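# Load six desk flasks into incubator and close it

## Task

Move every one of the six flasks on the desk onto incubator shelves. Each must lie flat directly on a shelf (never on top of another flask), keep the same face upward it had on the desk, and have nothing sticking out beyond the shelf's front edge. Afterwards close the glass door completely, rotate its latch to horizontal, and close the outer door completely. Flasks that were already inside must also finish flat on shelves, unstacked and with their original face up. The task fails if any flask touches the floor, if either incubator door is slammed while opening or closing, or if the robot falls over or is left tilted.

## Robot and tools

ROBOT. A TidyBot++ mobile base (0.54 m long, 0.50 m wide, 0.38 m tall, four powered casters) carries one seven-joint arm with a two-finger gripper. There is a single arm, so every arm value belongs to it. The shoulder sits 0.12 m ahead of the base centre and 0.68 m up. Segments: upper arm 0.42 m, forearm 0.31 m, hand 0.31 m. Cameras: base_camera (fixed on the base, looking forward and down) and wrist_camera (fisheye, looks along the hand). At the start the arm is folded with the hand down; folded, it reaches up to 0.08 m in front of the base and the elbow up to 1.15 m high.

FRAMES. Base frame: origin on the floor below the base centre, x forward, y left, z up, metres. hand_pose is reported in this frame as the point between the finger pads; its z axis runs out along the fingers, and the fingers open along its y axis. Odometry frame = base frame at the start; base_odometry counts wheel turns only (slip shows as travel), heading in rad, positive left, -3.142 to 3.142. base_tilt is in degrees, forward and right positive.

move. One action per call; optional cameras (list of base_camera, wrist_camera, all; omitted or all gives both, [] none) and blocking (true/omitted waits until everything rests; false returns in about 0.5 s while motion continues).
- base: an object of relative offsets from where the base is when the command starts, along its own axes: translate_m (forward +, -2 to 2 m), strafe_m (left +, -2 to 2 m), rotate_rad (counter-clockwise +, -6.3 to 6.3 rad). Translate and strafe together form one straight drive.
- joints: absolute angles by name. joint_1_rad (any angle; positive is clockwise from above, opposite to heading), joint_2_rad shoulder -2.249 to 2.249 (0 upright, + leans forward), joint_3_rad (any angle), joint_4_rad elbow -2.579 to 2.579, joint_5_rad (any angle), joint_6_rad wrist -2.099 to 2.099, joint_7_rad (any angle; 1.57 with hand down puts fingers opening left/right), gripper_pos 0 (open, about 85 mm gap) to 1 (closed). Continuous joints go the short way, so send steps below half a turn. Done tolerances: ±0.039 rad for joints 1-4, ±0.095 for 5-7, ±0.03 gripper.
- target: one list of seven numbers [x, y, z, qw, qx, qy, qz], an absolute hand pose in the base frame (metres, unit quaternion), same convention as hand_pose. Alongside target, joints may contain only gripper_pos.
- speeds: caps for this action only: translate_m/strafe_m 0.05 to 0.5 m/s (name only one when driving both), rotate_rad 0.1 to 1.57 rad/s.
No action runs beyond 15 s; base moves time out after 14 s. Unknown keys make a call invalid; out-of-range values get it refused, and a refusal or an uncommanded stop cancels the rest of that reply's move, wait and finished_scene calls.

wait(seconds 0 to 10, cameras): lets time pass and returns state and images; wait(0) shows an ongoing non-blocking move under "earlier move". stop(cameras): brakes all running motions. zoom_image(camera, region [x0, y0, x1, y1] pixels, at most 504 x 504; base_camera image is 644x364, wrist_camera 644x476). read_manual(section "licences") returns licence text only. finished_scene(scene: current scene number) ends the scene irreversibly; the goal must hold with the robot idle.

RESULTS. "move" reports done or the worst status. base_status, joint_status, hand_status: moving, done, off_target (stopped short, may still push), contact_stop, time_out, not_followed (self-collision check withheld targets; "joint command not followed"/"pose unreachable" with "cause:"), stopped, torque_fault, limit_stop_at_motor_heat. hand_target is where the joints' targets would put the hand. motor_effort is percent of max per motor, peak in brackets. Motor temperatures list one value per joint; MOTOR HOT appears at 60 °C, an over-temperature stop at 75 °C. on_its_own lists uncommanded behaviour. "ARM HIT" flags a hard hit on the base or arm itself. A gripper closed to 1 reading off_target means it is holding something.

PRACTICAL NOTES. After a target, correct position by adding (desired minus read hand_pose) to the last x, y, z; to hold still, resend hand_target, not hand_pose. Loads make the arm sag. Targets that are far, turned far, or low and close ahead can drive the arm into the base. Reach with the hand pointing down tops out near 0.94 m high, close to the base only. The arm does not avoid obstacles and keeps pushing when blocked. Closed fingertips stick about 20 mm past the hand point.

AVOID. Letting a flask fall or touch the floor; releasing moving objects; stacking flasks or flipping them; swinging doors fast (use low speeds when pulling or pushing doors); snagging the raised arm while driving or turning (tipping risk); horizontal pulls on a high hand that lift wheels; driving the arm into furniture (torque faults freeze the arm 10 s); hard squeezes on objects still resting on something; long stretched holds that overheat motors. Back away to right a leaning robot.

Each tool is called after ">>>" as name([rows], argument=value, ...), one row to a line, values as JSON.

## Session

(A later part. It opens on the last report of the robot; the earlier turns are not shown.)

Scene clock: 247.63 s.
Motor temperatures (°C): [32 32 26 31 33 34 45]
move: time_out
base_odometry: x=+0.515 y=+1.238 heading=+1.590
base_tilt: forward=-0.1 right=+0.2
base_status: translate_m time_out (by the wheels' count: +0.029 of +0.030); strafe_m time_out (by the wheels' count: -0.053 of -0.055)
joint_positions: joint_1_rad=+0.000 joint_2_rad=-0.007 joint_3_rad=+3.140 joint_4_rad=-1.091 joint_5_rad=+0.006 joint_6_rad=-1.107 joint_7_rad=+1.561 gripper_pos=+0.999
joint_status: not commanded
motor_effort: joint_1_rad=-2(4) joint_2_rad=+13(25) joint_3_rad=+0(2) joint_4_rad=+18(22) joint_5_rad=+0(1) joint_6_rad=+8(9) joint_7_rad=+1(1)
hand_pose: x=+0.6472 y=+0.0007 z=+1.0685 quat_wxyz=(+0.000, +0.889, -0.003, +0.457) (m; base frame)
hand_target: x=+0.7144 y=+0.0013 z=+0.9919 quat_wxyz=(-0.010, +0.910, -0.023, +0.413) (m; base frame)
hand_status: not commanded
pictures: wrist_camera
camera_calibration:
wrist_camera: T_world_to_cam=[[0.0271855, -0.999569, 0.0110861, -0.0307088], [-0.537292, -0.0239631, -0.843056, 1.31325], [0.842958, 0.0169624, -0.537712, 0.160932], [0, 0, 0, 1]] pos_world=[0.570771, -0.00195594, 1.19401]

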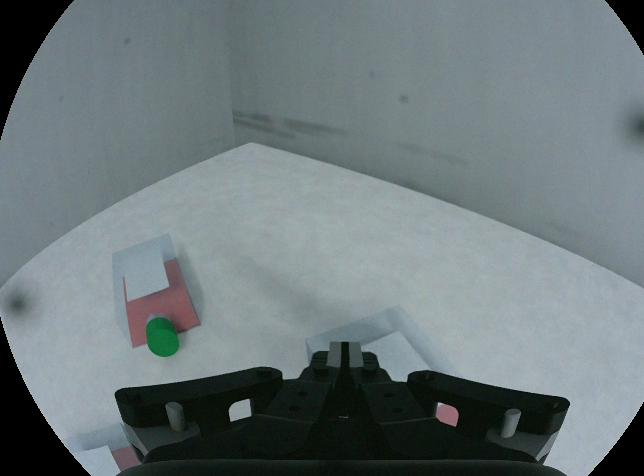

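>>> move(joints={"joint_2_rad": -0.05, "joint_4_rad": -0.95, "joint_6_rad": -1.15}, cameras=[])

>>> move(base={"translate_m": -0.12}, speeds={"translate_m": 0.2}, cameras=["wrist_camera"])

Scene clock: 249.10 s.
Motor temperatures (°C): [32 32 26 31 33 34 45]
move: done
base_odometry: x=+0.515 y=+1.238 heading=+1.591
base_tilt: forward=+0.0 right=+0.3
base_status: not commanded
joint_positions: joint_1_rad=+0.000 joint_2_rad=-0.030 joint_3_rad=+3.140 joint_4_rad=-0.959 joint_5_rad=+0.006 joint_6_rad=-1.107 joint_7_rad=+1.561 gripper_pos=+0.999
joint_status: all done
motor_effort: joint_1_rad=-1(3) joint_2_rad=-17(17) joint_3_rad=+1(1) joint_4_rad=+17(19) joint_5_rad=-1(1) joint_6_rad=+9(9) joint_7_rad=+0(1)
hand_pose: x=+0.6362 y=+0.0007 z=+1.1511 quat_wxyz=(+0.000, +0.851, -0.004, +0.525) (m; base frame)
hand_target: x=+0.6205 y=+0.0013 z=+1.1539 quat_wxyz=(-0.013, +0.854, -0.022, +0.519) (m; base frame)
hand_status: not commanded
pictures: none
No camera images: "cameras" was empty.

Scene clock: 250.60 s.
Motor temperatures (°C): [32 32 26 31 33 34 45]
move: done
base_odometry: x=+0.518 y=+1.118 heading=+1.591
base_tilt: forward=+0.1 right=+0.3
base_status: done
joint_positions: joint_1_rad=+0.000 joint_2_rad=-0.050 joint_3_rad=+3.140 joint_4_rad=-0.957 joint_5_rad=+0.006 joint_6_rad=-1.107 joint_7_rad=+1.561 gripper_pos=+0.999
joint_status: not commanded
motor_effort: joint_1_rad=+0(1) joint_2_rad=-16(20) joint_3_rad=+0(1) joint_4_rad=+17(18) joint_5_rad=-1(1) joint_6_rad=+9(9) joint_7_rad=+1(1)
hand_pose: x=+0.6267 y=+0.0007 z=+1.1621 quat_wxyz=(+0.000, +0.845, -0.004, +0.534) (m; base frame)
hand_target: x=+0.6205 y=+0.0013 z=+1.1539 quat_wxyz=(-0.013, +0.854, -0.022, +0.519) (m; base frame)
hand_status: not commanded
pictures: wrist_camera
camera_calibration:
wrist_camera: T_world_to_cam=[[0.0248213, -0.999572, 0.0154755, -0.0347811], [-0.380418, -0.0237599, -0.92451, 1.37744], [0.924482, 0.0170604, -0.380845, -0.00479467], [0, 0, 0, 1]] pos_world=[0.529296, -0.00195668, 1.27216]

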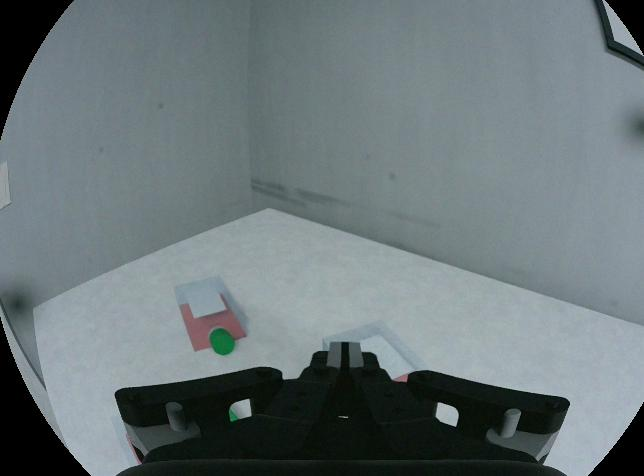

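>>> move(base={"translate_m": -0.15}, joints={"joint_2_rad": 0.0, "joint_4_rad": -1.0, "joint_6_rad": -1.25, "gripper_pos": 0.0}, speeds={"translate_m": 0.2}, cameras=["wrist_camera"])

>>> zoom_image(camera="wrist_camera", region=[100, 180, 500, 420])

Scene clock: 252.43 s.
Motor temperatures (°C): [32 32 26 31 33 34 45]
move: done
base_odometry: x=+0.521 y=+0.968 heading=+1.591
base_tilt: forward=+0.1 right=+0.3
base_status: done
joint_positions: joint_1_rad=+0.000 joint_2_rad=+0.000 joint_3_rad=+3.140 joint_4_rad=-0.993 joint_5_rad=+0.006 joint_6_rad=-1.187 joint_7_rad=+1.561 gripper_pos=+0.000
joint_status: all done
motor_effort: joint_1_rad=+0(1) joint_2_rad=-18(23) joint_3_rad=+0(1) joint_4_rad=+17(20) joint_5_rad=-1(1) joint_6_rad=+8(9) joint_7_rad=+0(1)
hand_pose: x=+0.6377 y=+0.0006 z=+1.0961 quat_wxyz=(+0.000, +0.887, -0.004, +0.462) (m; base frame)
hand_target: x=+0.6257 y=+0.0013 z=+1.0769 quat_wxyz=(-0.011, +0.902, -0.023, +0.431) (m; base frame)
hand_status: not commanded
pictures: wrist_camera
camera_calibration:
wrist_camera: T_world_to_cam=[[0.0266736, -0.999582, 0.0111661, -0.0306195], [-0.527635, -0.0235654, -0.849144, 1.33191], [0.849052, 0.0167581, -0.528043, 0.1693], [0, 0, 0, 1]] pos_world=[0.559833, -0.00205689, 1.22072]

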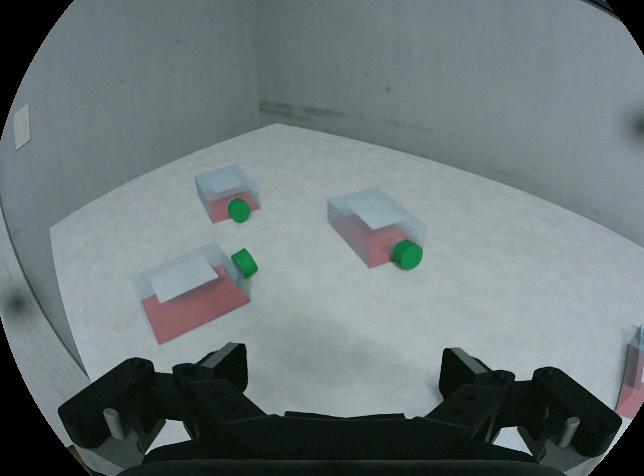

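Scaled by 1.260.

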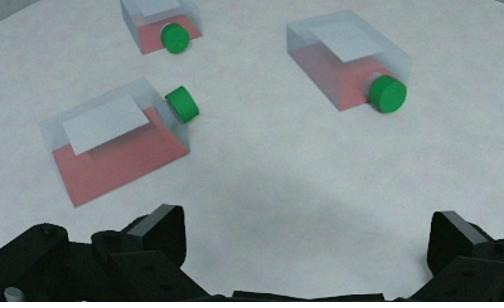

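>>> move(base={"translate_m": 0.327, "strafe_m": 0.31, "rotate_rad": -0.588}, joints={"joint_2_rad": 0.0, "joint_4_rad": -1.1, "joint_6_rad": -1.05, "gripper_pos": 1.0}, speeds={"translate_m": 0.25, "rotate_rad": 0.4}, cameras=["wrist_camera"])

>>> zoom_image(camera="wrist_camera", region=[150, 180, 550, 420])

Scene clock: 256.50 s.
Motor temperatures (°C): [32 32 26 31 33 34 45]
move: done
base_odometry: x=+0.205 y=+1.289 heading=+1.002
base_tilt: forward=+0.0 right=+0.4
base_status: done
joint_positions: joint_1_rad=-0.002 joint_2_rad=+0.001 joint_3_rad=+3.140 joint_4_rad=-1.084 joint_5_rad=+0.006 joint_6_rad=-1.105 joint_7_rad=+1.561 gripper_pos=+0.999
joint_status: all done
motor_effort: joint_1_rad=+1(3) joint_2_rad=-19(21) joint_3_rad=+1(2) joint_4_rad=+18(19) joint_5_rad=-1(2) joint_6_rad=+8(9) joint_7_rad=+1(2)
hand_pose: x=+0.6508 y=+0.0019 z=+1.0689 quat_wxyz=(+0.000, +0.889, -0.003, +0.458) (m; base frame)
hand_target: x=+0.6597 y=+0.0013 z=+1.0748 quat_wxyz=(-0.012, +0.879, -0.022, +0.476) (m; base frame)
hand_status: not commanded
pictures: wrist_camera
camera_calibration:
wrist_camera: T_world_to_cam=[[0.0294127, -0.999506, 0.0111063, -0.0311056], [-0.535677, -0.0251424, -0.844049, 1.31552], [0.84391, 0.0188764, -0.536152, 0.155747], [0, 0, 0, 1]] pos_world=[0.574175, -0.000954759, 1.19422]

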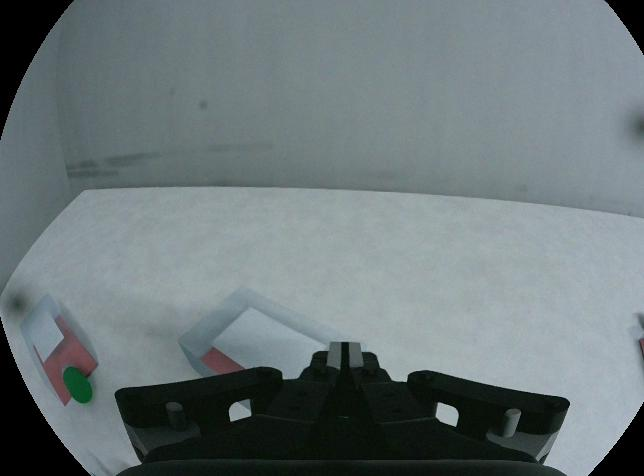

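Scaled by 1.260.

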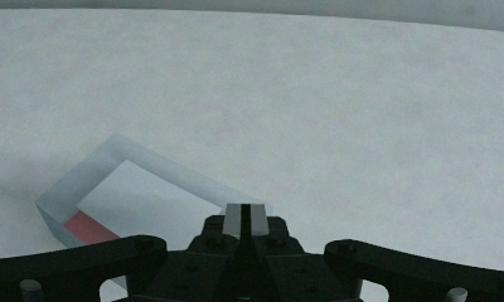

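>>> move()

Scene clock: 258.33 s.
Motor temperatures (°C): [32 32 26 31 33 34 45]
base_odometry: x=+0.205 y=+1.289 heading=+1.002
base_tilt: forward=+0.1 right=+0.4
base_status: done
joint_positions: joint_1_rad=-0.002 joint_2_rad=+0.001 joint_3_rad=+3.140 joint_4_rad=-1.084 joint_5_rad=+0.006 joint_6_rad=-1.105 joint_7_rad=+1.561 gripper_pos=+0.999
joint_status: all done
motor_effort: joint_1_rad=-1(3) joint_2_rad=-19(21) joint_3_rad=+1(2) joint_4_rad=+18(19) joint_5_rad=+0(2) joint_6_rad=+8(9) joint_7_rad=+0(2)
hand_pose: x=+0.6508 y=+0.0019 z=+1.0689 quat_wxyz=(+0.000, +0.889, -0.003, +0.458) (m; base frame)
hand_target: x=+0.6597 y=+0.0013 z=+1.0748 quat_wxyz=(-0.012, +0.879, -0.022, +0.476) (m; base frame)
hand_status: not commanded
pictures: base_camera, wrist_camera
camera_calibration:
wrist_camera: T_world_to_cam=[[0.0294127, -0.999506, 0.0111063, -0.0311056], [-0.535677, -0.0251424, -0.844049, 1.31552], [0.84391, 0.0188764, -0.536152, 0.155747], [0, 0, 0, 1]] pos_world=[0.574175, -0.000954759, 1.19422]

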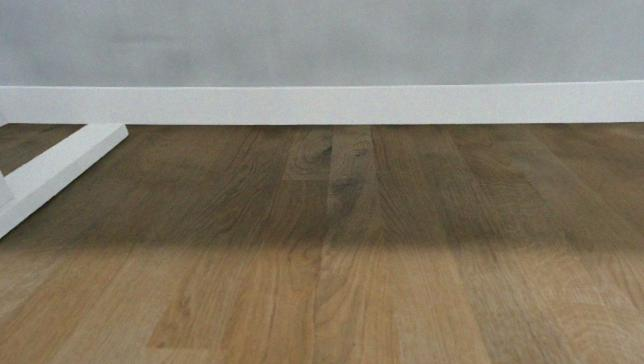

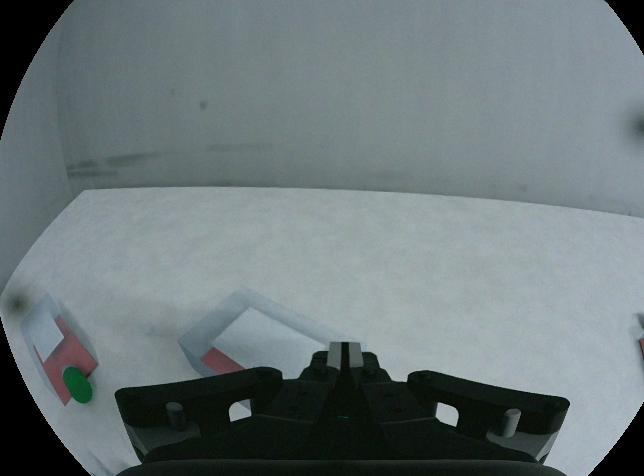

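>>> move(joints={"joint_2_rad": -0.3, "joint_4_rad": -0.8, "joint_6_rad": -1.94})

Scene clock: 262.50 s.
Motor temperatures (°C): [32 32 26 31 33 34 45]
move: done
base_odometry: x=+0.205 y=+1.289 heading=+1.002
base_tilt: forward=+0.0 right=+0.2
base_status: not commanded
joint_positions: joint_1_rad=-0.002 joint_2_rad=-0.304 joint_3_rad=+3.140 joint_4_rad=-0.803 joint_5_rad=+0.006 joint_6_rad=-1.866 joint_7_rad=+1.561 gripper_pos=+0.999
joint_status: all done
motor_effort: joint_1_rad=-1(1) joint_2_rad=+0(23) joint_3_rad=+1(1) joint_4_rad=+11(20) joint_5_rad=-1(1) joint_6_rad=+7(10) joint_7_rad=+0(1)
hand_pose: x=+0.3619 y=+0.0009 z=+1.1371 quat_wxyz=(+0.000, +0.926, -0.004, +0.378) (m; base frame)
hand_target: x=+0.3463 y=+0.0013 z=+1.1219 quat_wxyz=(-0.009, +0.939, -0.024, +0.344) (m; base frame)
hand_status: not commanded
pictures: base_camera, wrist_camera
camera_calibration:
wrist_camera: T_world_to_cam=[[0.0275515, -0.999611, 0.00440607, -0.0160724], [-0.675184, -0.0218595, -0.737325, 1.14752], [0.737134, 0.0173395, -0.675524, 0.633281], [0, 0, 0, 1]] pos_world=[0.308415, -0.00196275, 1.27396]

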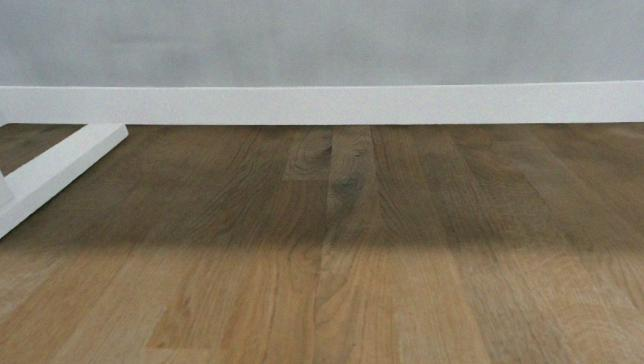

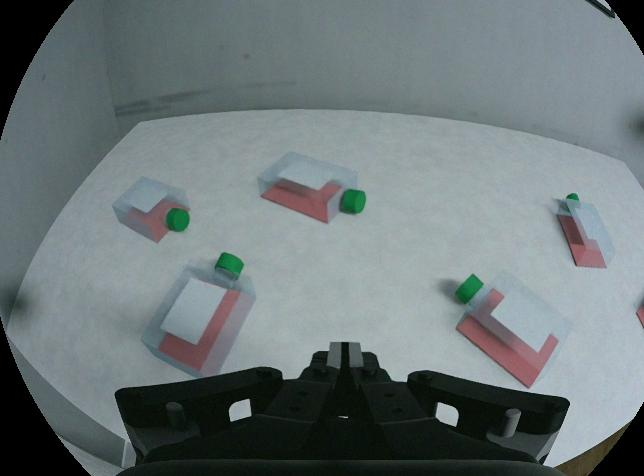

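>>> move(base={"strafe_m": -0.06, "translate_m": 0.01}, joints={"joint_2_rad": 0.225, "joint_4_rad": -0.845, "joint_6_rad": -1.25})

>>> move(joints={"joint_2_rad": 0.15, "joint_4_rad": -1.13, "joint_6_rad": -1.04})

Scene clock: 268.23 s.
Motor temperatures (°C): [32 32 26 31 33 34 45]
move: done
base_odometry: x=+0.261 y=+1.265 heading=+1.002
base_tilt: forward=+0.1 right=+0.4
base_status: done
joint_positions: joint_1_rad=-0.002 joint_2_rad=+0.233 joint_3_rad=+3.140 joint_4_rad=-0.834 joint_5_rad=+0.006 joint_6_rad=-1.323 joint_7_rad=+1.561 gripper_pos=+0.999
joint_status: all done
motor_effort: joint_1_rad=-1(1) joint_2_rad=-27(32) joint_3_rad=+0(3) joint_4_rad=+17(19) joint_5_rad=-1(2) joint_6_rad=+7(9) joint_7_rad=+1(1)
hand_pose: x=+0.7041 y=+0.0018 z=+1.0153 quat_wxyz=(+0.000, +0.930, -0.003, +0.367) (m; base frame)
hand_target: x=+0.7166 y=+0.0013 z=+1.0309 quat_wxyz=(-0.010, +0.917, -0.023, +0.399) (m; base frame)
hand_status: not commanded
pictures: base_camera, wrist_camera
camera_calibration:
wrist_camera: T_world_to_cam=[[0.0298333, -0.999543, 0.00494037, -0.0261624], [-0.693206, -0.0242504, -0.720332, 1.28412], [0.720122, 0.0180652, -0.693612, 0.329167], [0, 0, 0, 1]] pos_world=[0.653899, -0.000956448, 1.15344]

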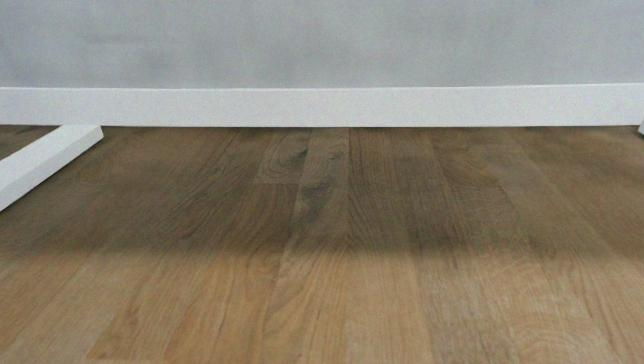

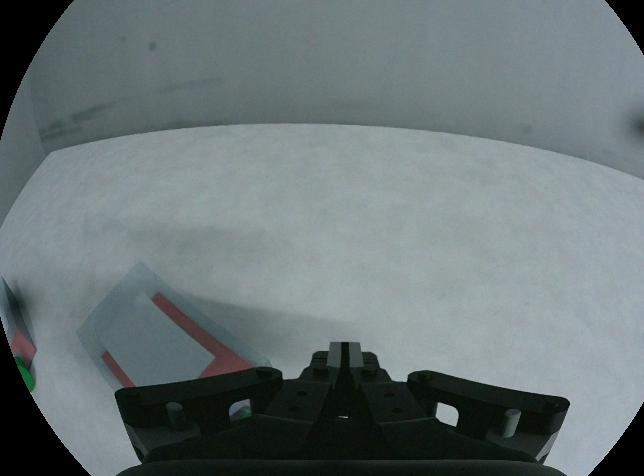

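Scene clock: 269.60 s.
Motor temperatures (°C): [32 32 26 31 33 34 45]
move: done
base_odometry: x=+0.261 y=+1.265 heading=+1.002
base_tilt: forward=+0.1 right=+0.4
base_status: not commanded
joint_positions: joint_1_rad=-0.002 joint_2_rad=+0.160 joint_3_rad=+3.140 joint_4_rad=-1.104 joint_5_rad=+0.006 joint_6_rad=-1.109 joint_7_rad=+1.561 gripper_pos=+0.999
joint_status: all done
motor_effort: joint_1_rad=+0(1) joint_2_rad=-24(27) joint_3_rad=+0(1) joint_4_rad=+18(19) joint_5_rad=+0(1) joint_6_rad=+6(8) joint_7_rad=+0(1)
hand_pose: x=+0.7021 y=+0.0020 z=+0.9681 quat_wxyz=(+0.000, +0.927, -0.002, +0.375) (m; base frame)
hand_target: x=+0.7110 y=+0.0013 z=+0.9760 quat_wxyz=(-0.010, +0.917, -0.023, +0.399) (m; base frame)
hand_status: not commanded
pictures: base_camera, wrist_camera
camera_calibration:
wrist_camera: T_world_to_cam=[[0.0309363, -0.999504, 0.00596427, -0.0274436], [-0.680991, -0.0254449, -0.731849, 1.25134], [0.731638, 0.0185791, -0.681441, 0.277939], [0, 0, 0, 1]] pos_world=[0.649653, -0.000753476, 1.10536]

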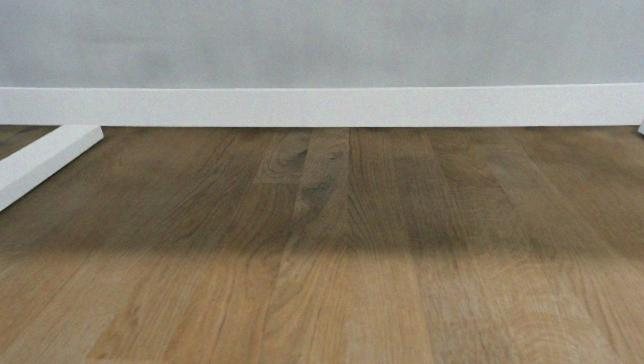

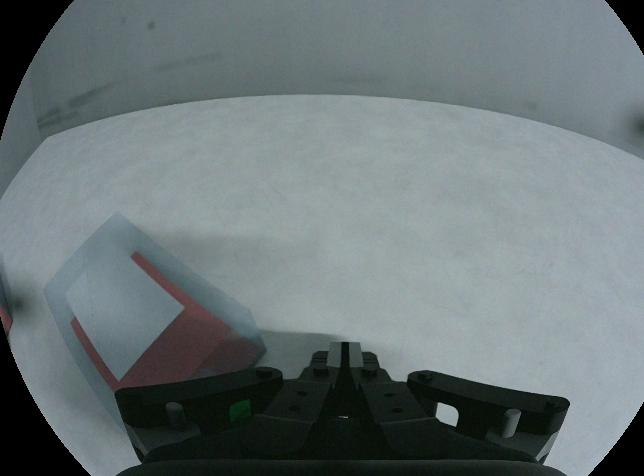

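>>> move(base={"strafe_m": 0.05}, speeds={"strafe_m": 0.06})

Scene clock: 271.10 s.
Motor temperatures (°C): [32 32 26 31 33 34 45]
move: done
base_odometry: x=+0.219 y=+1.292 heading=+1.002
base_tilt: forward=+0.1 right=+0.3
base_status: done
joint_positions: joint_1_rad=-0.002 joint_2_rad=+0.159 joint_3_rad=+3.140 joint_4_rad=-1.107 joint_5_rad=+0.006 joint_6_rad=-1.106 joint_7_rad=+1.561 gripper_pos=+0.999
joint_status: not commanded
motor_effort: joint_1_rad=-1(3) joint_2_rad=-24(26) joint_3_rad=+0(2) joint_4_rad=+18(18) joint_5_rad=-1(2) joint_6_rad=+7(7) joint_7_rad=+0(1)
hand_pose: x=+0.7021 y=+0.0016 z=+0.9680 quat_wxyz=(+0.000, +0.927, -0.003, +0.375) (m; base frame)
hand_target: x=+0.7110 y=+0.0013 z=+0.9760 quat_wxyz=(-0.010, +0.917, -0.023, +0.399) (m; base frame)
hand_status: not commanded
pictures: base_camera, wrist_camera
camera_calibration:
wrist_camera: T_world_to_cam=[[0.0302182, -0.999525, 0.00612666, -0.02755], [-0.680082, -0.0250518, -0.732708, 1.25148], [0.732513, 0.0179745, -0.680515, 0.276439], [0, 0, 0, 1]] pos_world=[0.649446, -0.00115391, 1.10526]

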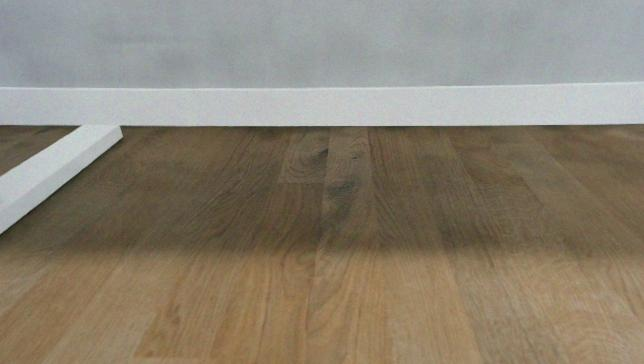

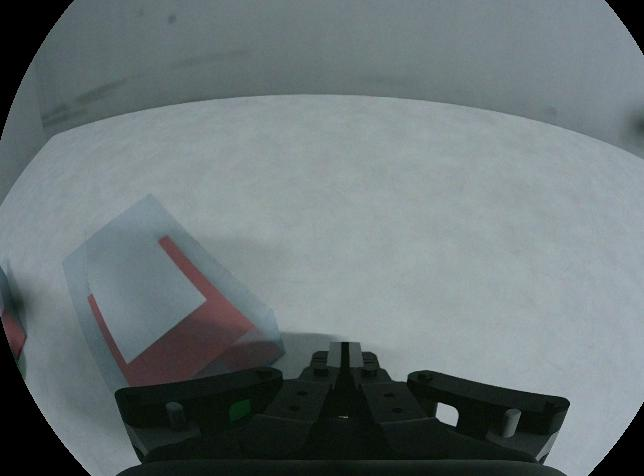

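>>> move(base={"strafe_m": 0.05}, speeds={"strafe_m": 0.06})

Scene clock: 272.80 s.
Motor temperatures (°C): [32 32 26 31 33 34 45]
move: done
base_odometry: x=+0.176 y=+1.319 heading=+1.002
base_tilt: forward=+0.0 right=+0.4
base_status: done
joint_positions: joint_1_rad=-0.001 joint_2_rad=+0.159 joint_3_rad=+3.140 joint_4_rad=-1.107 joint_5_rad=+0.006 joint_6_rad=-1.106 joint_7_rad=+1.561 gripper_pos=+0.999
joint_status: not commanded
motor_effort: joint_1_rad=+0(3) joint_2_rad=-25(26) joint_3_rad=+0(2) joint_4_rad=+18(19) joint_5_rad=-1(2) joint_6_rad=+7(7) joint_7_rad=+0(1)
hand_pose: x=+0.7021 y=+0.0011 z=+0.9680 quat_wxyz=(+0.000, +0.927, -0.003, +0.375) (m; base frame)
hand_target: x=+0.7110 y=+0.0013 z=+0.9760 quat_wxyz=(-0.010, +0.917, -0.023, +0.399) (m; base frame)
hand_status: not commanded
pictures: base_camera, wrist_camera
camera_calibration:
wrist_camera: T_world_to_cam=[[0.0294386, -0.999548, 0.00604638, -0.0273553], [-0.679796, -0.0244553, -0.732993, 1.25153], [0.73281, 0.017468, -0.680209, 0.275849], [0, 0, 0, 1]] pos_world=[0.649442, -0.00155509, 1.10516]

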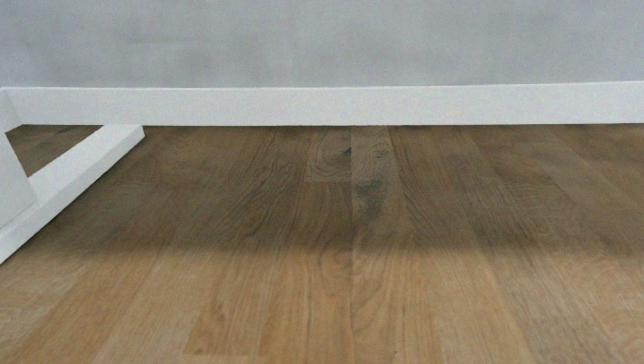

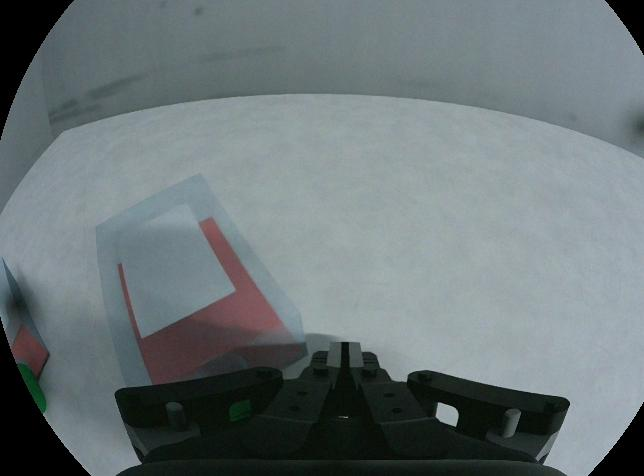

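>>> move(base={"strafe_m": 0.05, "translate_m": -0.015}, speeds={"strafe_m": 0.06})

Scene clock: 274.47 s.
Motor temperatures (°C): [32 32 26 31 33 34 45]
move: done
base_odometry: x=+0.126 y=+1.334 heading=+1.002
base_tilt: forward=+0.0 right=+0.3
base_status: done
joint_positions: joint_1_rad=+0.000 joint_2_rad=+0.158 joint_3_rad=+3.140 joint_4_rad=-1.108 joint_5_rad=+0.006 joint_6_rad=-1.105 joint_7_rad=+1.561 gripper_pos=+0.999
joint_status: not commanded
motor_effort: joint_1_rad=+0(3) joint_2_rad=-24(26) joint_3_rad=+0(2) joint_4_rad=+18(19) joint_5_rad=+0(1) joint_6_rad=+7(7) joint_7_rad=+1(2)
hand_pose: x=+0.7020 y=+0.0009 z=+0.9680 quat_wxyz=(+0.001, +0.927, -0.003, +0.376) (m; base frame)
hand_target: x=+0.7110 y=+0.0013 z=+0.9760 quat_wxyz=(-0.010, +0.917, -0.023, +0.399) (m; base frame)
hand_status: not commanded
pictures: base_camera, wrist_camera
camera_calibration:
wrist_camera: T_world_to_cam=[[0.0290833, -0.999558, 0.00611752, -0.0274003], [-0.679599, -0.0242609, -0.733182, 1.25153], [0.733007, 0.0171659, -0.680005, 0.275574], [0, 0, 0, 1]] pos_world=[0.64934, -0.0017553, 1.10516]

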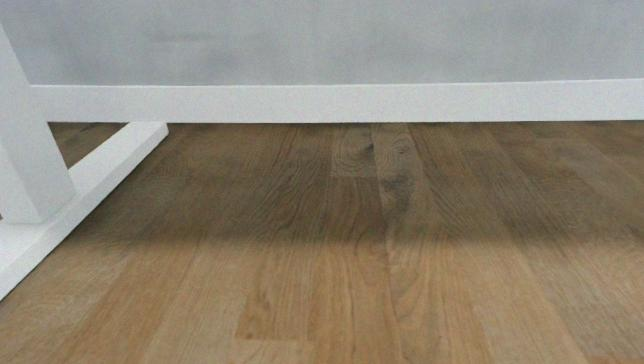

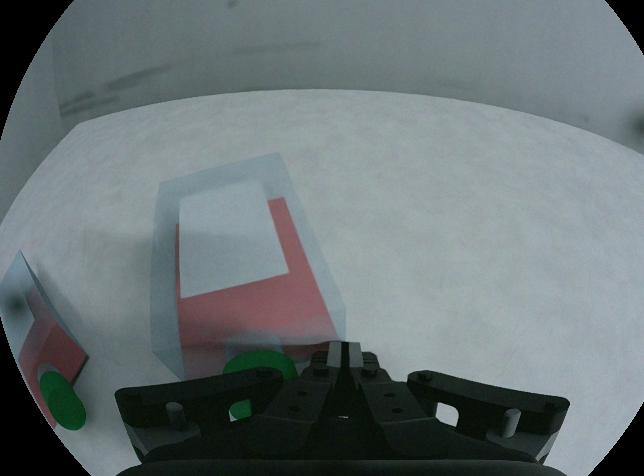

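>>> move(joints={"joint_2_rad": 0.06, "joint_4_rad": -1.03, "joint_6_rad": -1.22}, cameras=[])

>>> move(base={"translate_m": 0.056, "strafe_m": -0.231, "rotate_rad": 0.384}, speeds={"translate_m": 0.2, "rotate_rad": 0.35}, joints={"gripper_pos": 0.5})

Scene clock: 276.67 s.
Motor temperatures (°C): [32 32 26 31 33 34 45]
move: done
base_odometry: x=+0.126 y=+1.334 heading=+1.002
base_tilt: forward=+0.1 right=+0.4
base_status: not commanded
joint_positions: joint_1_rad=+0.000 joint_2_rad=+0.059 joint_3_rad=+3.140 joint_4_rad=-1.033 joint_5_rad=+0.006 joint_6_rad=-1.168 joint_7_rad=+1.561 gripper_pos=+0.999
joint_status: all done
motor_effort: joint_1_rad=-1(1) joint_2_rad=-21(30) joint_3_rad=+0(1) joint_4_rad=+18(21) joint_5_rad=+0(1) joint_6_rad=+8(8) joint_7_rad=+1(1)
hand_pose: x=+0.6632 y=+0.0008 z=+1.0484 quat_wxyz=(+0.000, +0.905, -0.004, +0.426) (m; base frame)
hand_target: x=+0.6530 y=+0.0013 z=+1.0375 quat_wxyz=(-0.010, +0.914, -0.023, +0.404) (m; base frame)
hand_status: not commanded
pictures: none
No camera images: "cameras" was empty.

Scene clock: 278.67 s.
Motor temperatures (°C): [32 32 26 31 33 34 45]
move: done
base_odometry: x=+0.351 y=+1.257 heading=+1.387
base_tilt: forward=+0.0 right=+0.4
base_status: done
joint_positions: joint_1_rad=+0.002 joint_2_rad=+0.060 joint_3_rad=+3.141 joint_4_rad=-1.033 joint_5_rad=+0.006 joint_6_rad=-1.168 joint_7_rad=+1.561 gripper_pos=+0.500
joint_status: all done
motor_effort: joint_1_rad=-1(3) joint_2_rad=-21(22) joint_3_rad=+0(2) joint_4_rad=+18(18) joint_5_rad=-1(2) joint_6_rad=+8(8) joint_7_rad=+0(1)
hand_pose: x=+0.6633 y=-0.0012 z=+1.0483 quat_wxyz=(+0.001, +0.905, -0.005, +0.426) (m; base frame)
hand_target: x=+0.6530 y=+0.0013 z=+1.0375 quat_wxyz=(-0.010, +0.914, -0.023, +0.404) (m; base frame)
hand_status: not commanded
pictures: base_camera, wrist_camera
camera_calibration:
wrist_camera: T_world_to_cam=[[0.0241093, -0.999667, 0.00915059, -0.0287056], [-0.594526, -0.0216959, -0.803784, 1.30154], [0.803715, 0.0139384, -0.594851, 0.222486], [0, 0, 0, 1]] pos_world=[0.595677, -0.00355899, 1.17877]

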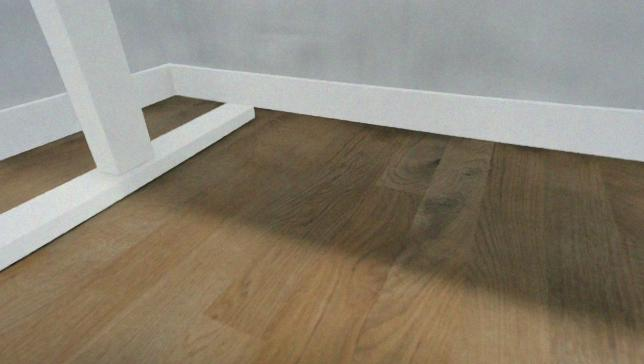

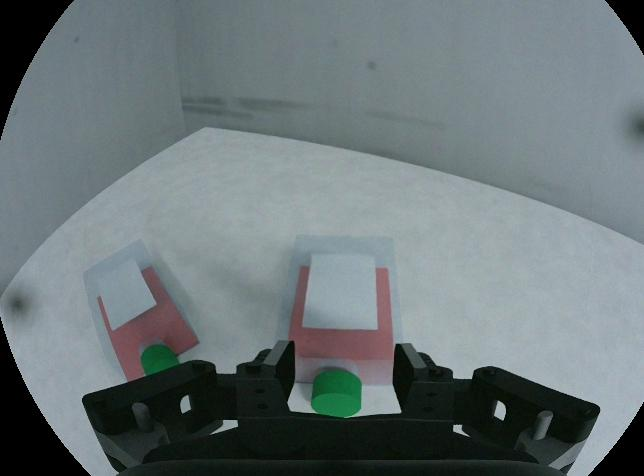

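>>> move(joints={"joint_2_rad": 0.075, "joint_4_rad": -1.18, "joint_6_rad": -0.97}, cameras=["wrist_camera"])

Scene clock: 280.23 s.
Motor temperatures (°C): [32 32 26 31 33 34 45]
move: done
base_odometry: x=+0.351 y=+1.257 heading=+1.387
base_tilt: forward=+0.1 right=+0.4
base_status: not commanded
joint_positions: joint_1_rad=+0.002 joint_2_rad=+0.076 joint_3_rad=+3.141 joint_4_rad=-1.164 joint_5_rad=+0.006 joint_6_rad=-1.039 joint_7_rad=+1.561 gripper_pos=+0.500
joint_status: all done
motor_effort: joint_1_rad=+0(1) joint_2_rad=-22(24) joint_3_rad=+0(1) joint_4_rad=+19(20) joint_5_rad=-1(1) joint_6_rad=+8(9) joint_7_rad=+0(1)
hand_pose: x=+0.6846 y=-0.0011 z=+1.0011 quat_wxyz=(+0.001, +0.908, -0.005, +0.418) (m; base frame)
hand_target: x=+0.6964 y=+0.0013 z=+1.0096 quat_wxyz=(-0.011, +0.897, -0.023, +0.442) (m; base frame)
hand_status: not commanded
pictures: wrist_camera
camera_calibration:
wrist_camera: T_world_to_cam=[[0.0249522, -0.999649, 0.0089478, -0.0291468], [-0.608626, -0.0222913, -0.793144, 1.27538], [0.793065, 0.0143448, -0.608968, 0.198749], [0, 0, 0, 1]] pos_world=[0.619336, -0.00355771, 1.13285]

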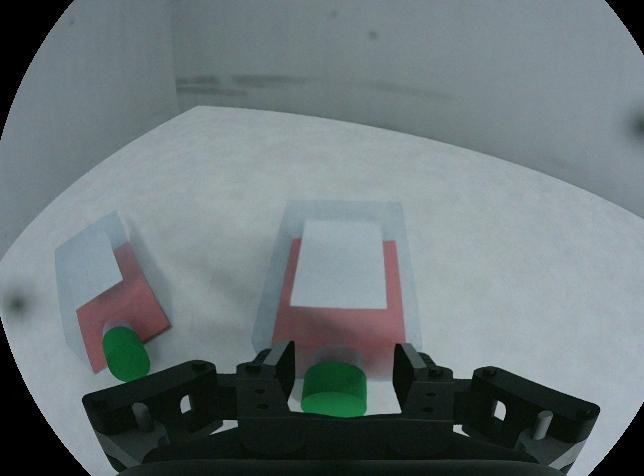

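>>> move(base={"strafe_m": 0.006}, cameras=[])

>>> move(joints={"joint_2_rad": 0.075, "joint_4_rad": -1.285, "joint_6_rad": -0.865}, cameras=["wrist_camera"])

Scene clock: 281.30 s.
Motor temperatures (°C): [32 32 26 31 33 34 45]
move: done
base_odometry: x=+0.345 y=+1.258 heading=+1.387
base_tilt: forward=+0.0 right=+0.3
base_status: done
joint_positions: joint_1_rad=+0.001 joint_2_rad=+0.076 joint_3_rad=+3.141 joint_4_rad=-1.164 joint_5_rad=+0.006 joint_6_rad=-1.038 joint_7_rad=+1.561 gripper_pos=+0.500
joint_status: not commanded
motor_effort: joint_1_rad=+0(3) joint_2_rad=-22(24) joint_3_rad=+0(3) joint_4_rad=+19(19) joint_5_rad=+0(1) joint_6_rad=+8(8) joint_7_rad=+0(1)
hand_pose: x=+0.6846 y=-0.0006 z=+1.0012 quat_wxyz=(+0.001, +0.908, -0.004, +0.418) (m; base frame)
hand_target: x=+0.6964 y=+0.0013 z=+1.0096 quat_wxyz=(-0.011, +0.897, -0.023, +0.442) (m; base frame)
hand_status: not commanded
pictures: none
No camera images: "cameras" was empty.

Scene clock: 282.23 s.
Motor temperatures (°C): [32 32 26 31 33 34 45]
move: done
base_odometry: x=+0.345 y=+1.258 heading=+1.387
base_tilt: forward=+0.1 right=+0.4
base_status: not commanded
joint_positions: joint_1_rad=+0.001 joint_2_rad=+0.077 joint_3_rad=+3.141 joint_4_rad=-1.269 joint_5_rad=+0.006 joint_6_rad=-0.940 joint_7_rad=+1.561 gripper_pos=+0.500
joint_status: all done
motor_effort: joint_1_rad=-1(1) joint_2_rad=-23(25) joint_3_rad=+0(1) joint_4_rad=+20(20) joint_5_rad=-1(1) joint_6_rad=+8(9) joint_7_rad=+0(1)
hand_pose: x=+0.6930 y=-0.0005 z=+0.9670 quat_wxyz=(+0.001, +0.910, -0.004, +0.415) (m; base frame)
hand_target: x=+0.7050 y=+0.0013 z=+0.9777 quat_wxyz=(-0.011, +0.897, -0.023, +0.442) (m; base frame)
hand_status: not commanded
pictures: wrist_camera
camera_calibration:
wrist_camera: T_world_to_cam=[[0.0264249, -0.999611, 0.00891181, -0.0294662], [-0.614723, -0.0232791, -0.788399, 1.25309], [0.7883, 0.0153551, -0.615099, 0.180537], [0, 0, 0, 1]] pos_world=[0.628766, -0.003056, 1.09925]

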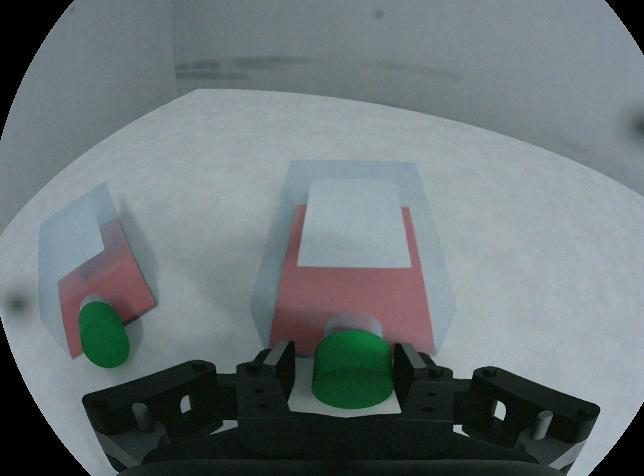

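>>> move(base={"strafe_m": -0.004}, joints={"joint_4_rad": -1.243}, cameras=["wrist_camera"])

Scene clock: 283.23 s.
Motor temperatures (°C): [32 32 26 31 33 34 45]
move: done
base_odometry: x=+0.349 y=+1.257 heading=+1.387
base_tilt: forward=+0.1 right=+0.4
base_status: done
joint_positions: joint_1_rad=+0.001 joint_2_rad=+0.077 joint_3_rad=+3.141 joint_4_rad=-1.246 joint_5_rad=+0.006 joint_6_rad=-0.935 joint_7_rad=+1.561 gripper_pos=+0.500
joint_status: all done
motor_effort: joint_1_rad=+0(4) joint_2_rad=-23(26) joint_3_rad=+0(3) joint_4_rad=+19(21) joint_5_rad=+0(1) joint_6_rad=+8(8) joint_7_rad=+0(1)
hand_pose: x=+0.6969 y=-0.0004 z=+0.9807 quat_wxyz=(+0.001, +0.904, -0.004, +0.427) (m; base frame)
hand_target: x=+0.7097 y=+0.0013 z=+1.0011 quat_wxyz=(-0.012, +0.887, -0.023, +0.461) (m; base frame)
hand_status: not commanded
pictures: wrist_camera
camera_calibration:
wrist_camera: T_world_to_cam=[[0.026446, -0.999603, 0.00968631, -0.0302533], [-0.592446, -0.0234772, -0.805268, 1.26734], [0.805176, 0.0155575, -0.592832, 0.152203], [0, 0, 0, 1]] pos_world=[0.629079, -0.00285566, 1.11107]

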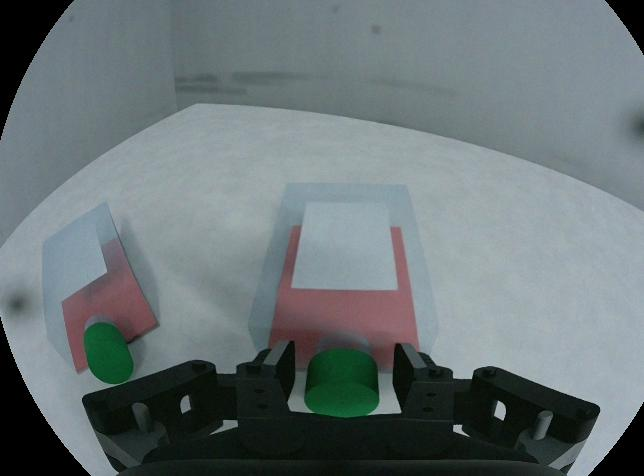

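>>> move(joints={"joint_4_rad": -1.273}, cameras=["wrist_camera"])

Scene clock: 284.03 s.
Motor temperatures (°C): [32 32 26 31 33 34 45]
move: done
base_odometry: x=+0.349 y=+1.257 heading=+1.387
base_tilt: forward=+0.1 right=+0.4
base_status: not commanded
joint_positions: joint_1_rad=+0.001 joint_2_rad=+0.078 joint_3_rad=+3.141 joint_4_rad=-1.262 joint_5_rad=+0.006 joint_6_rad=-0.934 joint_7_rad=+1.561 gripper_pos=+0.500
joint_status: all done
motor_effort: joint_1_rad=+0(1) joint_2_rad=-23(24) joint_3_rad=+0(1) joint_4_rad=+19(20) joint_5_rad=-1(1) joint_6_rad=+8(8) joint_7_rad=+1(1)
hand_pose: x=+0.6952 y=-0.0004 z=+0.9723 quat_wxyz=(+0.001, +0.907, -0.004, +0.421) (m; base frame)
hand_target: x=+0.7064 y=+0.0013 z=+0.9844 quat_wxyz=(-0.011, +0.894, -0.023, +0.448) (m; base frame)
hand_status: not commanded
pictures: wrist_camera
camera_calibration:
wrist_camera: T_world_to_cam=[[0.0265865, -0.999603, 0.0092946, -0.0298415], [-0.604268, -0.0234772, -0.796435, 1.25915], [0.796337, 0.015558, -0.604653, 0.166299], [0, 0, 0, 1]] pos_world=[0.629226, -0.00285566, 1.10366]

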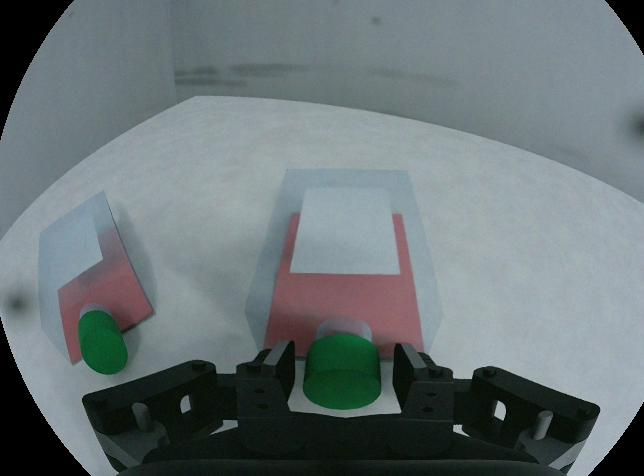

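>>> move(joints={"gripper_pos": 0.58}, cameras=[])

>>> move(joints={"gripper_pos": 0.64}, cameras=["wrist_camera"])

Scene clock: 284.63 s.
Motor temperatures (°C): [32 32 26 31 33 34 45]
move: done
base_odometry: x=+0.349 y=+1.257 heading=+1.387
base_tilt: forward=+0.0 right=+0.3
base_status: not commanded
joint_positions: joint_1_rad=+0.001 joint_2_rad=+0.078 joint_3_rad=+3.141 joint_4_rad=-1.262 joint_5_rad=+0.006 joint_6_rad=-0.934 joint_7_rad=+1.561 gripper_pos=+0.580
joint_status: all done
motor_effort: joint_1_rad=+0(1) joint_2_rad=-23(23) joint_3_rad=+1(1) joint_4_rad=+19(20) joint_5_rad=-1(1) joint_6_rad=+8(8) joint_7_rad=+0(1)
hand_pose: x=+0.6952 y=-0.0004 z=+0.9723 quat_wxyz=(+0.001, +0.907, -0.004, +0.421) (m; base frame)
hand_target: x=+0.7064 y=+0.0013 z=+0.9844 quat_wxyz=(-0.011, +0.894, -0.023, +0.448) (m; base frame)
hand_status: not commanded
pictures: none
No camera images: "cameras" was empty.

Scene clock: 285.10 s.
Motor temperatures (°C): [32 32 26 31 33 34 45]
move: done
base_odometry: x=+0.349 y=+1.257 heading=+1.387
base_tilt: forward=+0.1 right=+0.3
base_status: not commanded
joint_positions: joint_1_rad=+0.001 joint_2_rad=+0.078 joint_3_rad=+3.141 joint_4_rad=-1.262 joint_5_rad=+0.006 joint_6_rad=-0.934 joint_7_rad=+1.561 gripper_pos=+0.640
joint_status: all done
motor_effort: joint_1_rad=-1(1) joint_2_rad=-23(23) joint_3_rad=+0(1) joint_4_rad=+19(19) joint_5_rad=+0(1) joint_6_rad=+8(8) joint_7_rad=+0(2)
hand_pose: x=+0.6952 y=-0.0004 z=+0.9723 quat_wxyz=(+0.001, +0.907, -0.004, +0.421) (m; base frame)
hand_target: x=+0.7064 y=+0.0013 z=+0.9844 quat_wxyz=(-0.011, +0.894, -0.023, +0.448) (m; base frame)
hand_status: not commanded
pictures: wrist_camera
camera_calibration:
wrist_camera: T_world_to_cam=[[0.0265865, -0.999603, 0.0092946, -0.0298415], [-0.604268, -0.0234772, -0.796435, 1.25915], [0.796337, 0.015558, -0.604653, 0.166299], [0, 0, 0, 1]] pos_world=[0.629226, -0.00285566, 1.10366]

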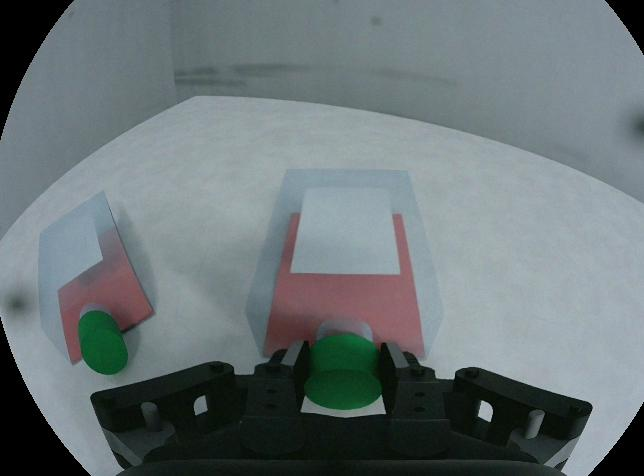

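>>> move(joints={"gripper_pos": 0.68}, cameras=["wrist_camera"])

>>> move(joints={"gripper_pos": 0.74}, cameras=["wrist_camera"])

Scene clock: 285.80 s.
Motor temperatures (°C): [32 32 26 31 33 34 45]
move: done
base_odometry: x=+0.349 y=+1.257 heading=+1.387
base_tilt: forward=+0.0 right=+0.4
base_status: not commanded
joint_positions: joint_1_rad=+0.001 joint_2_rad=+0.078 joint_3_rad=+3.141 joint_4_rad=-1.262 joint_5_rad=+0.006 joint_6_rad=-0.933 joint_7_rad=+1.561 gripper_pos=+0.668
joint_status: all done
motor_effort: joint_1_rad=+0(1) joint_2_rad=-23(23) joint_3_rad=+0(1) joint_4_rad=+19(20) joint_5_rad=+0(1) joint_6_rad=+8(8) joint_7_rad=+0(1)
hand_pose: x=+0.6953 y=-0.0004 z=+0.9725 quat_wxyz=(+0.001, +0.907, -0.004, +0.421) (m; base frame)
hand_target: x=+0.7064 y=+0.0013 z=+0.9844 quat_wxyz=(-0.011, +0.894, -0.023, +0.448) (m; base frame)
hand_status: not commanded
pictures: wrist_camera
camera_calibration:
wrist_camera: T_world_to_cam=[[0.0265791, -0.999603, 0.00931576, -0.0298647], [-0.603647, -0.0234775, -0.796906, 1.25949], [0.796809, 0.0155577, -0.604031, 0.16536], [0, 0, 0, 1]] pos_world=[0.629323, -0.00285566, 1.10386]

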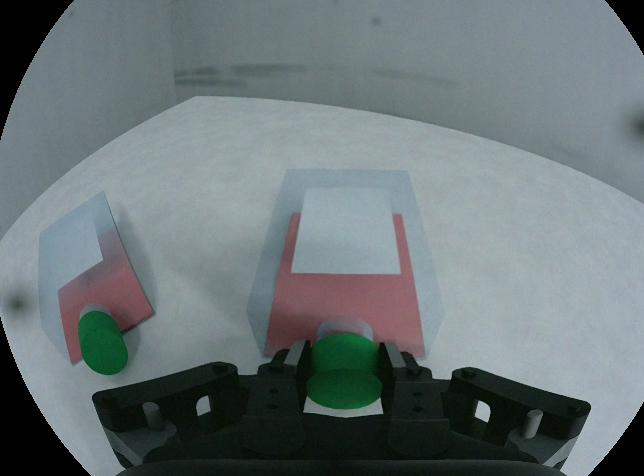

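Scene clock: 286.27 s.
Motor temperatures (°C): [32 32 26 31 33 34 45]
move: off_target
base_odometry: x=+0.349 y=+1.257 heading=+1.387
base_tilt: forward=+0.1 right=+0.4
base_status: not commanded
joint_positions: joint_1_rad=+0.001 joint_2_rad=+0.077 joint_3_rad=+3.141 joint_4_rad=-1.262 joint_5_rad=+0.006 joint_6_rad=-0.932 joint_7_rad=+1.561 gripper_pos=+0.683
joint_status: gripper_pos off_target (ended at +0.683, target +0.740)
motor_effort: joint_1_rad=+0(1) joint_2_rad=-23(24) joint_3_rad=+0(1) joint_4_rad=+19(20) joint_5_rad=-1(1) joint_6_rad=+8(8) joint_7_rad=+0(1)
hand_pose: x=+0.6955 y=-0.0004 z=+0.9727 quat_wxyz=(+0.001, +0.907, -0.004, +0.421) (m; base frame)
hand_target: x=+0.7064 y=+0.0013 z=+0.9844 quat_wxyz=(-0.011, +0.894, -0.023, +0.448) (m; base frame)
hand_status: not commanded
pictures: wrist_camera
camera_calibration:
wrist_camera: T_world_to_cam=[[0.026573, -0.999603, 0.00933269, -0.0298804], [-0.603136, -0.0234773, -0.797293, 1.25968], [0.797195, 0.0155575, -0.603521, 0.164616], [0, 0, 0, 1]] pos_world=[0.629321, -0.00285566, 1.10396]

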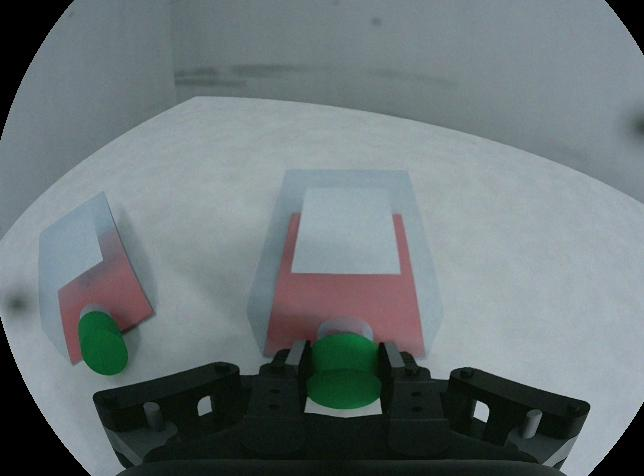

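>>> move(joints={"gripper_pos": 0.85}, cameras=[])

>>> move(joints={"joint_4_rad": -1.235}, cameras=["wrist_camera"])

Scene clock: 287.70 s.
Motor temperatures (°C): [32 32 26 31 33 34 45]
move: off_target
base_odometry: x=+0.349 y=+1.257 heading=+1.387
base_tilt: forward=+0.1 right=+0.3
base_status: not commanded
joint_positions: joint_1_rad=+0.001 joint_2_rad=+0.077 joint_3_rad=+3.141 joint_4_rad=-1.262 joint_5_rad=+0.006 joint_6_rad=-0.932 joint_7_rad=+1.561 gripper_pos=+0.683
joint_status: gripper_pos off_target (ended at +0.683, target +0.850)
motor_effort: joint_1_rad=-1(1) joint_2_rad=-23(23) joint_3_rad=+0(1) joint_4_rad=+19(20) joint_5_rad=-1(1) joint_6_rad=+8(8) joint_7_rad=+1(1)
hand_pose: x=+0.6955 y=-0.0004 z=+0.9727 quat_wxyz=(+0.001, +0.907, -0.004, +0.421) (m; base frame)
hand_target: x=+0.7064 y=+0.0013 z=+0.9844 quat_wxyz=(-0.011, +0.894, -0.023, +0.448) (m; base frame)
hand_status: not commanded
pictures: none
No camera images: "cameras" was empty.

Scene clock: 288.37 s.
Motor temperatures (°C): [32 32 26 31 33 34 45]
move: done
base_odometry: x=+0.349 y=+1.257 heading=+1.387
base_tilt: forward=+0.0 right=+0.4
base_status: not commanded
joint_positions: joint_1_rad=+0.001 joint_2_rad=+0.078 joint_3_rad=+3.141 joint_4_rad=-1.243 joint_5_rad=+0.006 joint_6_rad=-0.932 joint_7_rad=+1.561 gripper_pos=+0.683
joint_status: all done
motor_effort: joint_1_rad=-1(1) joint_2_rad=-23(25) joint_3_rad=+0(1) joint_4_rad=+20(21) joint_5_rad=+0(1) joint_6_rad=+8(9) joint_7_rad=+0(1)
hand_pose: x=+0.6980 y=-0.0004 z=+0.9825 quat_wxyz=(+0.001, +0.903, -0.004, +0.430) (m; base frame)
hand_target: x=+0.7104 y=+0.0013 z=+1.0056 quat_wxyz=(-0.012, +0.885, -0.023, +0.465) (m; base frame)
hand_status: not commanded
pictures: wrist_camera
camera_calibration:
wrist_camera: T_world_to_cam=[[0.0263997, -0.999603, 0.00981389, -0.0303909], [-0.58859, -0.0234784, -0.808091, 1.26949], [0.808001, 0.015557, -0.588976, 0.146717], [0, 0, 0, 1]] pos_world=[0.629464, -0.00285565, 1.11257]

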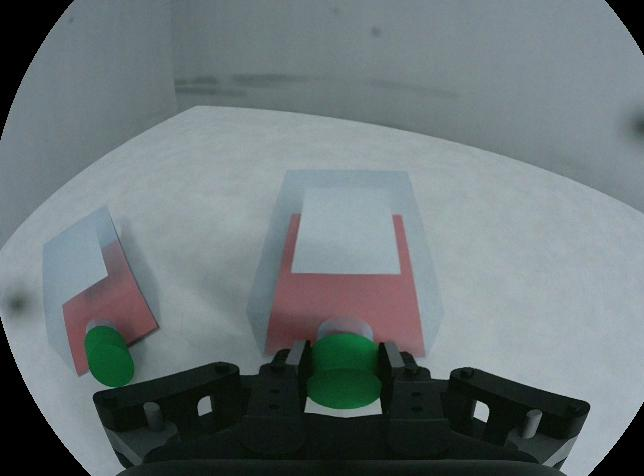

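>>> move(joints={"joint_2_rad": 0.08, "joint_4_rad": -0.96, "joint_6_rad": -1.29})

Scene clock: 291.43 s.
Motor temperatures (°C): [32 32 26 31 33 34 45]
move: done
base_odometry: x=+0.349 y=+1.257 heading=+1.387
base_tilt: forward=+0.0 right=+0.4
base_status: not commanded
joint_positions: joint_1_rad=+0.001 joint_2_rad=+0.080 joint_3_rad=+3.141 joint_4_rad=-0.974 joint_5_rad=+0.006 joint_6_rad=-1.221 joint_7_rad=+1.561 gripper_pos=+0.683
joint_status: all done
motor_effort: joint_1_rad=+0(1) joint_2_rad=-22(25) joint_3_rad=+0(1) joint_4_rad=+18(22) joint_5_rad=+0(1) joint_6_rad=+8(10) joint_7_rad=+0(1)
hand_pose: x=+0.6634 y=-0.0006 z=+1.0549 quat_wxyz=(+0.001, +0.908, -0.005, +0.420) (m; base frame)
hand_target: x=+0.6495 y=+0.0013 z=+1.0461 quat_wxyz=(-0.010, +0.918, -0.023, +0.395) (m; base frame)
hand_status: not commanded
pictures: base_camera, wrist_camera
camera_calibration:
wrist_camera: T_world_to_cam=[[0.0251121, -0.999647, 0.00863246, -0.028309], [-0.605795, -0.0220861, -0.795314, 1.30556], [0.795225, 0.0147425, -0.606136, 0.243811], [0, 0, 0, 1]] pos_world=[0.597726, -0.00305883, 1.18636]

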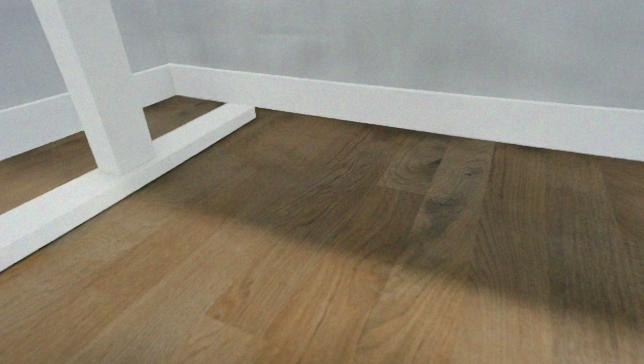

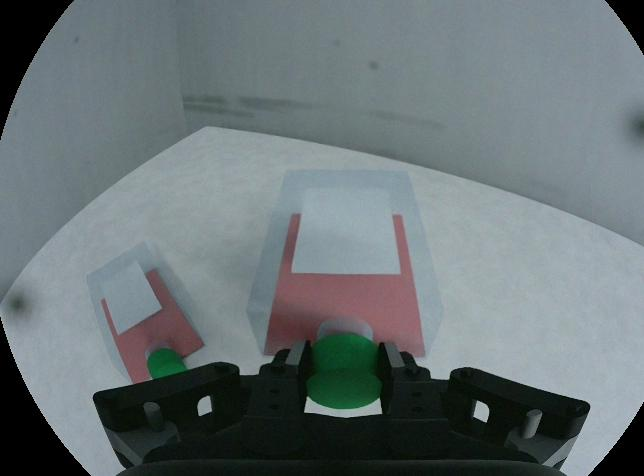

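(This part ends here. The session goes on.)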